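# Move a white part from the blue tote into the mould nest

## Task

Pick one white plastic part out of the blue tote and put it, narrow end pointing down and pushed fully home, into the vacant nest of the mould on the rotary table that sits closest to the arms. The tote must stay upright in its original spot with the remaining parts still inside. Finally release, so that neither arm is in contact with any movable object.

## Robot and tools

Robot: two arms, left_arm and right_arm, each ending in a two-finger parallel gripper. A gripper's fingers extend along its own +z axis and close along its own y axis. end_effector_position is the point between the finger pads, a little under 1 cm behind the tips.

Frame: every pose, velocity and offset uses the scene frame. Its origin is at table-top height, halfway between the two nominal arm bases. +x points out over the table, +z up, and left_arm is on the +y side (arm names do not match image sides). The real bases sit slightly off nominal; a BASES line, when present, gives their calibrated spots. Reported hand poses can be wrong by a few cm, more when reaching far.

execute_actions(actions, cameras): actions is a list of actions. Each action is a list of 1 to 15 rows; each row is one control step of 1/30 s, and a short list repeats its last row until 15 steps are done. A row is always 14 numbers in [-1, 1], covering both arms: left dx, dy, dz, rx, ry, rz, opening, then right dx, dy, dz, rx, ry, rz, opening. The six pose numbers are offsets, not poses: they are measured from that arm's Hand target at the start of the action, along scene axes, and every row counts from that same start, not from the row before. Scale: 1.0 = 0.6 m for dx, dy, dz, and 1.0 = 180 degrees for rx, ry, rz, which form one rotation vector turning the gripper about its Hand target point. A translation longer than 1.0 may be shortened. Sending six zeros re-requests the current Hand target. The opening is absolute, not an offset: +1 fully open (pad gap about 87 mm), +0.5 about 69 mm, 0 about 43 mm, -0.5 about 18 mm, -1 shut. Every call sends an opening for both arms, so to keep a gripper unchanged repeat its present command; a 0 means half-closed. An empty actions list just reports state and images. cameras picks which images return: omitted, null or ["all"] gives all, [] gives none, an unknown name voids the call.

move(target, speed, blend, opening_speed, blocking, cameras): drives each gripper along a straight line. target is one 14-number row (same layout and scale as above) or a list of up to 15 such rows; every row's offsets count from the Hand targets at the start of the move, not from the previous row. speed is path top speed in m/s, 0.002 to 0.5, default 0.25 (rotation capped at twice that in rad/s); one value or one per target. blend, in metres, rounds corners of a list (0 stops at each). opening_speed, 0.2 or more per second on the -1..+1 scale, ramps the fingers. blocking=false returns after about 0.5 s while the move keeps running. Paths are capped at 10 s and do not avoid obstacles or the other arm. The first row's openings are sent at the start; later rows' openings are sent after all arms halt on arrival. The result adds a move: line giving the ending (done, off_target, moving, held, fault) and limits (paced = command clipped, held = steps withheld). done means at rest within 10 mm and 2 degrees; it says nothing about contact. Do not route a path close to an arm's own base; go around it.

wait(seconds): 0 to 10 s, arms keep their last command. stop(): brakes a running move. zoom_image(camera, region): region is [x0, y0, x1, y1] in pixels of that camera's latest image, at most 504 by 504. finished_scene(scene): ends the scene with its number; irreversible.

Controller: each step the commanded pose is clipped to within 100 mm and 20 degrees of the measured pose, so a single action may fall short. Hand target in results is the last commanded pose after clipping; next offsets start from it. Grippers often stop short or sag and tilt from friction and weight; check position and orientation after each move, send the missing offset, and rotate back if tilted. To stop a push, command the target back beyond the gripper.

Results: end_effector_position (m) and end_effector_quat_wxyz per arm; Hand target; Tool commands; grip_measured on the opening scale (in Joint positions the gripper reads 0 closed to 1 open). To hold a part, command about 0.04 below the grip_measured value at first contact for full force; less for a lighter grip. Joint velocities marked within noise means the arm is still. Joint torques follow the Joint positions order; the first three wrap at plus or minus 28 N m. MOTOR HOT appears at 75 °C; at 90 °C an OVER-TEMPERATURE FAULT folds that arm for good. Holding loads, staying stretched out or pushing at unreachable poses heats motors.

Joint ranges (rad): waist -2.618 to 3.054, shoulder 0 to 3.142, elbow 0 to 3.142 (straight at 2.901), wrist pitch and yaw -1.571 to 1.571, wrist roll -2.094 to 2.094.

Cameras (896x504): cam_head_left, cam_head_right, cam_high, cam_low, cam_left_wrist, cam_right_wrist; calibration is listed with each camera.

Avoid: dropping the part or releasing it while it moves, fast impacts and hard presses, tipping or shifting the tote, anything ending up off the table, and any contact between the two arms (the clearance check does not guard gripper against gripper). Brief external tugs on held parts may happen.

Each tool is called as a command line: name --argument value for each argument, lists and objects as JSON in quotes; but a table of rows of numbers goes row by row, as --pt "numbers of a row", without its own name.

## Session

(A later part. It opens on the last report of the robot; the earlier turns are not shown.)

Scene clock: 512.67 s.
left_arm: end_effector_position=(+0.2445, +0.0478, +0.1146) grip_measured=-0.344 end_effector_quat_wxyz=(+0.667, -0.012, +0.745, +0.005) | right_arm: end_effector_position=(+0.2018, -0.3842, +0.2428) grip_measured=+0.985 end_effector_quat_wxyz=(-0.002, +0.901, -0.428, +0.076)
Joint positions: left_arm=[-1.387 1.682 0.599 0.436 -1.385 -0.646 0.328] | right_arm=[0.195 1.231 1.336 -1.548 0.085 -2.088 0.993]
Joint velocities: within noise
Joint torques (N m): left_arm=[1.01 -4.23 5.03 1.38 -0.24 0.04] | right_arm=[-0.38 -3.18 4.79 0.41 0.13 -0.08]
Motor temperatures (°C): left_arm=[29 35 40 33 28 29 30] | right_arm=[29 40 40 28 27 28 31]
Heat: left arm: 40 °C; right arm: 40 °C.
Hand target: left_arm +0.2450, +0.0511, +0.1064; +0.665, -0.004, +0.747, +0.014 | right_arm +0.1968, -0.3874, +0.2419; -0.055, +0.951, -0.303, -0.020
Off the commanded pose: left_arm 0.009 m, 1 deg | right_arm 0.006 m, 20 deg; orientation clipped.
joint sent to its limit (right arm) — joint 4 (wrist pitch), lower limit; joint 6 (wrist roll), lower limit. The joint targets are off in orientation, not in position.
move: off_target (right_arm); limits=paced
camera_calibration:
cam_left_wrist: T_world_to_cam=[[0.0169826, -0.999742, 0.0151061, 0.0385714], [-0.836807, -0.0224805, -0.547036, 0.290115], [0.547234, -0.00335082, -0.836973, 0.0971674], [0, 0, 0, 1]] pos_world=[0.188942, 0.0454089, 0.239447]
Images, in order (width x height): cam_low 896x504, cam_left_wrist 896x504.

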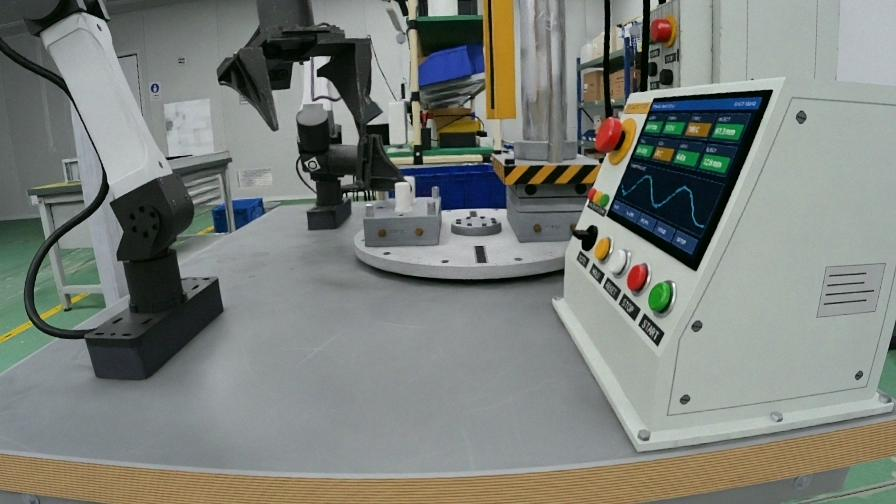

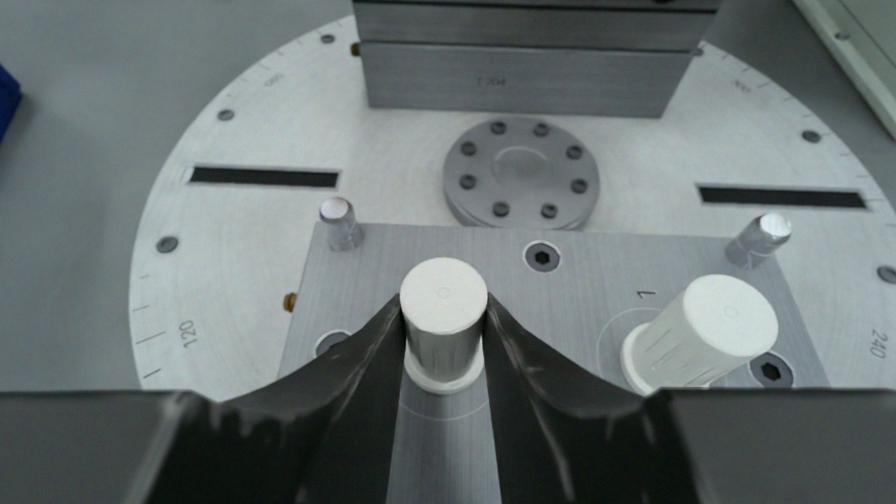

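move --target '[0,0,-0.01,0,0,0,-0.62,0,0,0,0,0,0,1]' --speed 0.03 --cameras '["cam_left_wrist","cam_low"]'

zoom_image --camera "cam_low" --region '[390, 170, 430, 215]'

zoom_image --camera "cam_left_wrist" --region '[370, 240, 530, 500]'

Scene clock: 519.33 s.
left_arm: end_effector_position=(+0.2446, +0.0482, +0.1144) grip_measured=-0.344 end_effector_quat_wxyz=(+0.671, -0.018, +0.741, +0.006) | right_arm: end_effector_position=(+0.2018, -0.3842, +0.2428) grip_measured=+0.985 end_effector_quat_wxyz=(-0.002, +0.901, -0.428, +0.076)
Joint positions: left_arm=[-1.389 1.695 0.594 0.469 -1.402 -0.64 0.328] | right_arm=[0.195 1.231 1.336 -1.548 0.085 -2.088 0.993]
Joint velocities: within noise
Joint torques (N m): left_arm=[1.14 -3.62 4.53 1.29 -0.06 -0.04] | right_arm=[-0.44 -3.1 4.81 0.4 0.12 -0.1]
Motor temperatures (°C): left_arm=[29 35 40 33 28 29 30] | right_arm=[29 40 40 28 27 28 31]
Heat: left arm: 40 °C; right arm: 40 °C.
Hand target: left_arm +0.2449, +0.0510, +0.1003; +0.665, -0.003, +0.747, +0.014 | right_arm +0.1968, -0.3874, +0.2419; -0.055, +0.951, -0.303, -0.020
Off the commanded pose: left_arm 0.014 m, 2 deg | right_arm 0.006 m, 20 deg; orientation clipped.
joint sent to its limit (right arm) — joint 4 (wrist pitch), lower limit; joint 6 (wrist roll), lower limit. The joint targets are off in orientation, not in position.
move: off_target (left_arm, right_arm); limits=paced
camera_calibration:
cam_left_wrist: T_world_to_cam=[[0.0271675, -0.999375, 0.0226089, 0.0355736], [-0.829568, -0.0351591, -0.557298, 0.290082], [0.557744, -0.00361525, -0.830005, 0.0934987], [0, 0, 0, 1]] pos_world=[0.187528, 0.0460884, 0.238462]
Images, in order (width x height): cam_low 896x504, cam_left_wrist 896x504.

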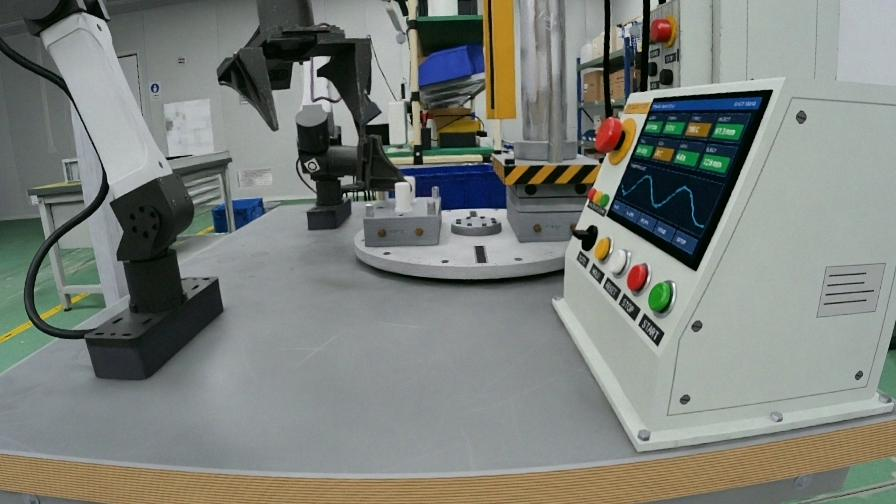

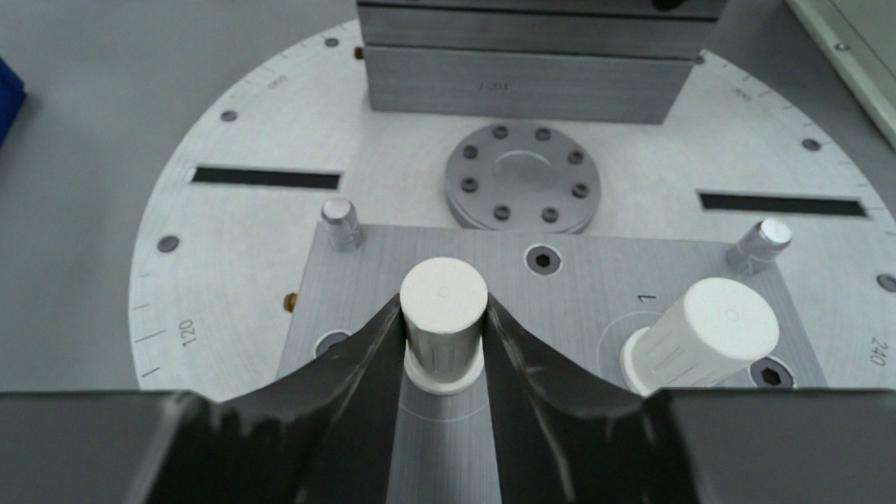

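Scaled by 11.200 from the camera's 896x504 image, which has a finer 1280x720 frame.

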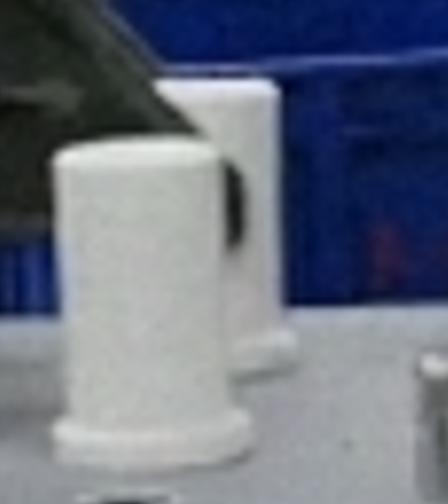

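Scaled by 1.938 from the camera's 896x504 image, which has a finer 1280x720 frame.

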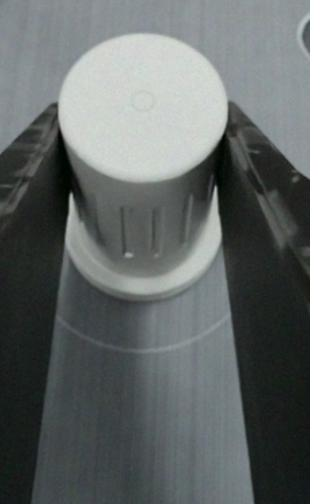

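move --target '[0,-0.002,0.012,0,0,0,-0.62,0,0,0,0,0,0,1]' --speed 0.04 --cameras '[]'

move --target '[0,0,0,0,0,0,0.1,0,0,0,0,0,0,1]' --opening_speed 0.5 --cameras '["cam_left_wrist","cam_low"]'

zoom_image --camera "cam_low" --region '[390, 170, 430, 215]'

Scene clock: 531.17 s.
left_arm: end_effector_position=(+0.2446, +0.0482, +0.1144) grip_measured=-0.344 end_effector_quat_wxyz=(+0.671, -0.017, +0.741, +0.006) | right_arm: end_effector_position=(+0.2018, -0.3842, +0.2428) grip_measured=+0.985 end_effector_quat_wxyz=(-0.002, +0.901, -0.428, +0.076)
Joint positions: left_arm=[-1.389 1.695 0.594 0.47 -1.402 -0.638 0.328] | right_arm=[0.195 1.231 1.336 -1.548 0.085 -2.088 0.993]
Joint velocities: within noise
Joint torques (N m): left_arm=[1.14 -5.22 5.67 1.05 -0.06 0.01] | right_arm=[-0.39 -3.08 4.9 0.39 0.13 -0.1]
Motor temperatures (°C): left_arm=[29 35 39 33 28 29 30] | right_arm=[29 40 40 28 27 28 31]
Heat: left arm: 39 °C; right arm: 40 °C.
Hand target: left_arm +0.2449, +0.0497, +0.1076; +0.665, -0.004, +0.747, +0.013 | right_arm +0.1968, -0.3874, +0.2419; -0.055, +0.951, -0.303, -0.020
Off the commanded pose: left_arm 0.007 m, 2 deg | right_arm 0.006 m, 20 deg; orientation clipped.
joint sent to its limit (right arm) — joint 4 (wrist pitch), lower limit; joint 6 (wrist roll), lower limit. The joint targets are off in orientation, not in position.
move: off_target (right_arm); limits=paced
No camera images: "cameras" was empty.

Scene clock: 532.83 s.
left_arm: end_effector_position=(+0.2442, +0.0478, +0.1130) grip_measured=+0.100 end_effector_quat_wxyz=(+0.669, -0.012, +0.743, +0.007) | right_arm: end_effector_position=(+0.2018, -0.3842, +0.2428) grip_measured=+0.985 end_effector_quat_wxyz=(-0.002, +0.901, -0.428, +0.076)
Joint positions: left_arm=[-1.389 1.695 0.594 0.462 -1.394 -0.637 0.55] | right_arm=[0.195 1.231 1.336 -1.548 0.085 -2.088 0.993]
Joint velocities: within noise
Joint torques (N m): left_arm=[1.13 -5.23 5.74 1.11 -0.15 -0.01] | right_arm=[-0.5 -2.97 4.89 0.37 0.12 -0.07]
Motor temperatures (°C): left_arm=[29 35 39 33 28 29 30] | right_arm=[29 40 40 28 27 28 31]
Heat: left arm: 39 °C; right arm: 40 °C.
Hand target: left_arm +0.2449, +0.0498, +0.1076; +0.665, -0.004, +0.747, +0.014 | right_arm +0.1968, -0.3874, +0.2419; -0.055, +0.951, -0.303, -0.020
Off the commanded pose: left_arm 0.006 m, 1 deg | right_arm 0.006 m, 20 deg; orientation clipped.
joint sent to its limit (right arm) — joint 4 (wrist pitch), lower limit; joint 6 (wrist roll), lower limit. The joint targets are off in orientation, not in position.
move: off_target (right_arm); limits=paced
camera_calibration:
cam_left_wrist: T_world_to_cam=[[0.0205556, -0.999693, 0.0138479, 0.0378985], [-0.833054, -0.0247844, -0.552637, 0.288823], [0.55281, -0.000176291, -0.833307, 0.093975], [0, 0, 0, 1]] pos_world=[0.187876, 0.0450617, 0.2374]
Images, in order (width x height): cam_low 896x504, cam_left_wrist 896x504.

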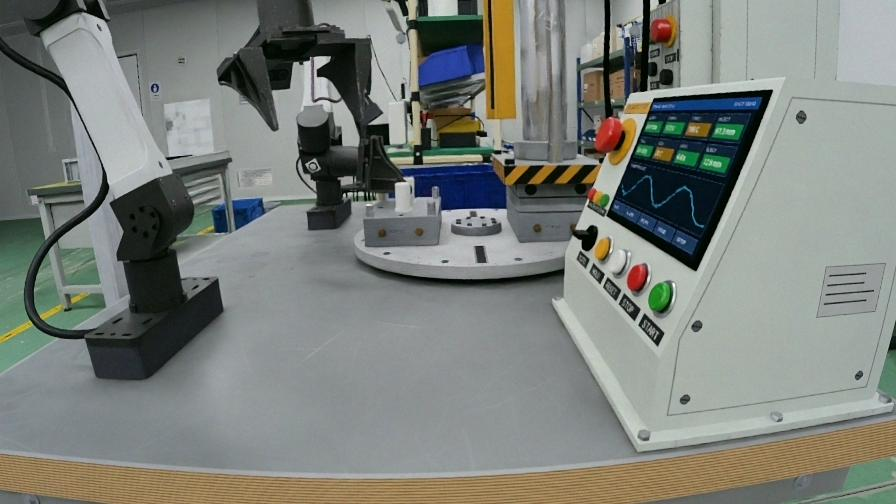

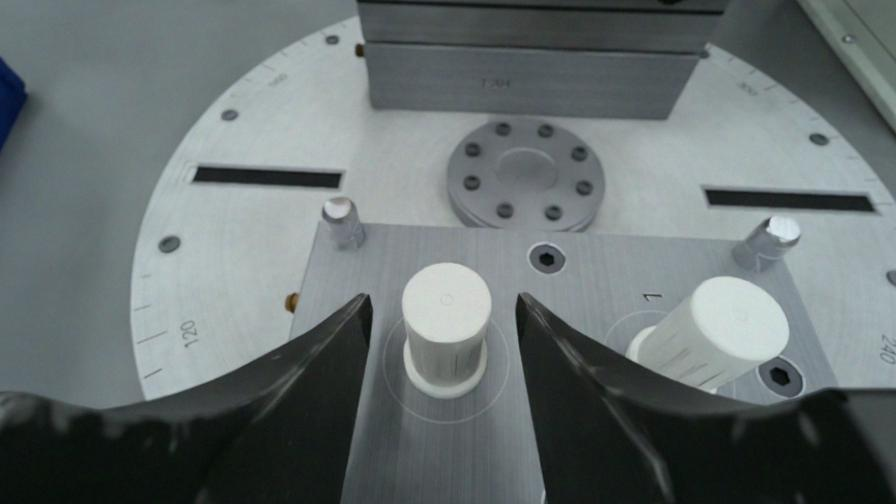

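Scaled by 11.200 from the camera's 896x504 image, which has a finer 1280x720 frame.

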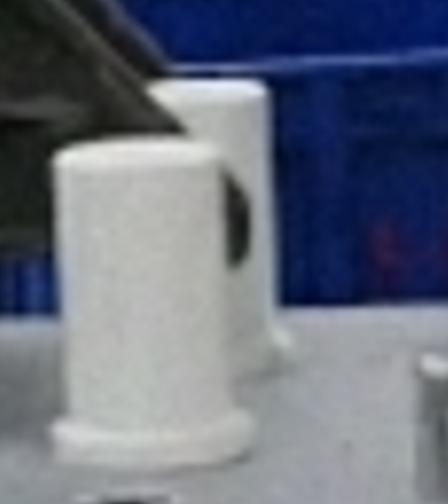

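move --pt "0 -0.003 0.1 0 0 0 0.1 0 0 0 0 0 0 1" --pt "-0.06 0 0.16 0 0 0 0.1 0 0 0 0 0 0 1" --speed 0.15 --blend 0.02 --cameras '["cam_left_wrist","cam_head_right","cam_low"]'

zoom_image --camera "cam_low" --region '[390, 170, 430, 215]'

Scene clock: 539.67 s.
left_arm: end_effector_position=(+0.2093, +0.0548, +0.2030) grip_measured=+0.100 end_effector_quat_wxyz=(+0.672, +0.006, +0.741, +0.006) | right_arm: end_effector_position=(+0.2018, -0.3842, +0.2428) grip_measured=+0.985 end_effector_quat_wxyz=(-0.002, +0.901, -0.428, +0.076)
Joint positions: left_arm=[-1.516 1.47 0.91 -0.602 -1.464 -1.143 0.55] | right_arm=[0.195 1.231 1.336 -1.548 0.085 -2.088 0.993]
Joint velocities: within noise
Joint torques (N m): left_arm=[0.8 -3.79 9.81 0.64 -0.39 -0.08] | right_arm=[-0.38 -3.15 4.71 0.42 0.1 -0.09]
Motor temperatures (°C): left_arm=[29 35 40 33 28 29 29] | right_arm=[29 40 40 28 27 28 31]
Heat: left arm: 40 °C; right arm: 40 °C.
Hand target: left_arm +0.2090, +0.0499, +0.2035; +0.665, -0.003, +0.747, +0.014 | right_arm +0.1968, -0.3874, +0.2419; -0.055, +0.951, -0.303, -0.020
Off the commanded pose: left_arm 0.005 m, 2 deg | right_arm 0.006 m, 20 deg; orientation clipped.
joint sent to its limit (right arm) — joint 4 (wrist pitch), lower limit; joint 6 (wrist roll), lower limit. The joint targets are off in orientation, not in position.
move: off_target (right_arm); limits=paced
camera_calibration:
cam_left_wrist: T_world_to_cam=[[-0.00868025, -0.999918, -0.00940793, 0.0552299], [-0.829585, 0.0124539, -0.558241, 0.308009], [0.558313, 0.002959, -0.829625, 0.18628], [0, 0, 0, 1]] pos_world=[0.151997, 0.0508382, 0.327006]
Images, in order (width x height): cam_head_right 896x504, cam_low 896x504, cam_left_wrist 896x504.

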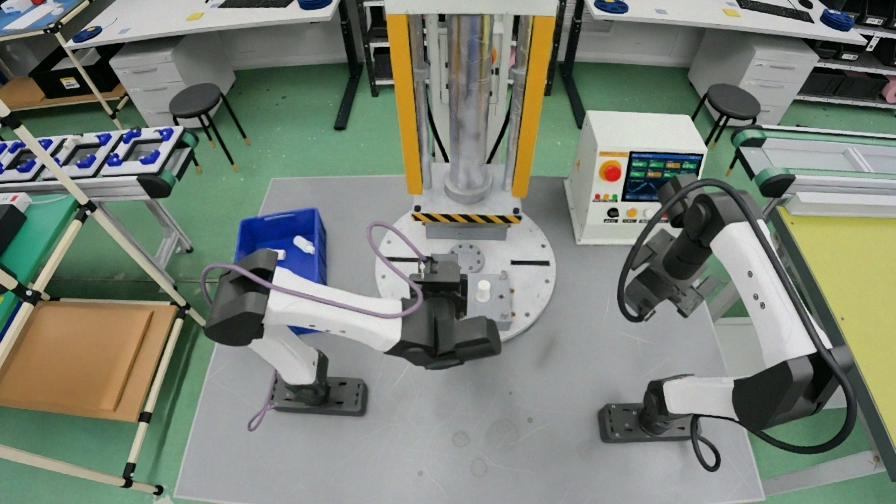

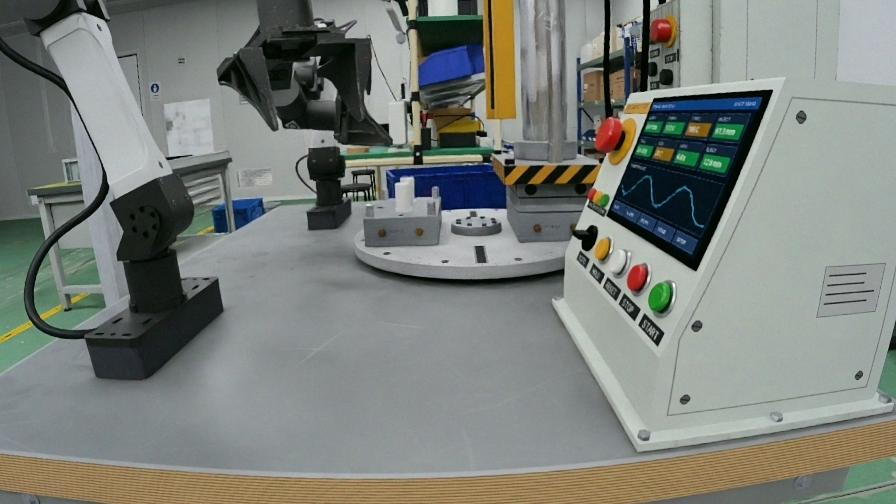

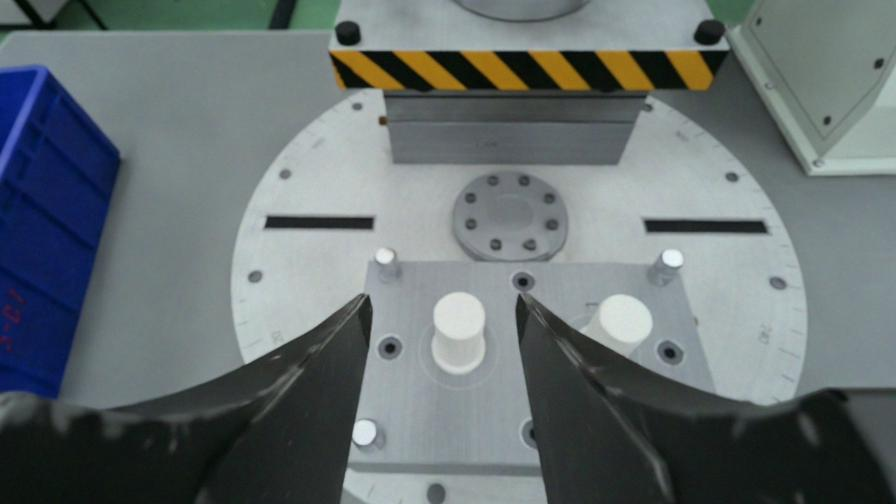

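Scaled by 11.200 from the camera's 896x504 image, which has a finer 1280x720 frame.

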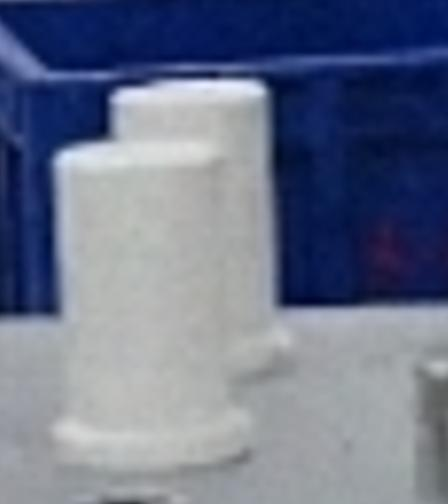

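finished_scene --scene 2

The scene is finished: the task was done.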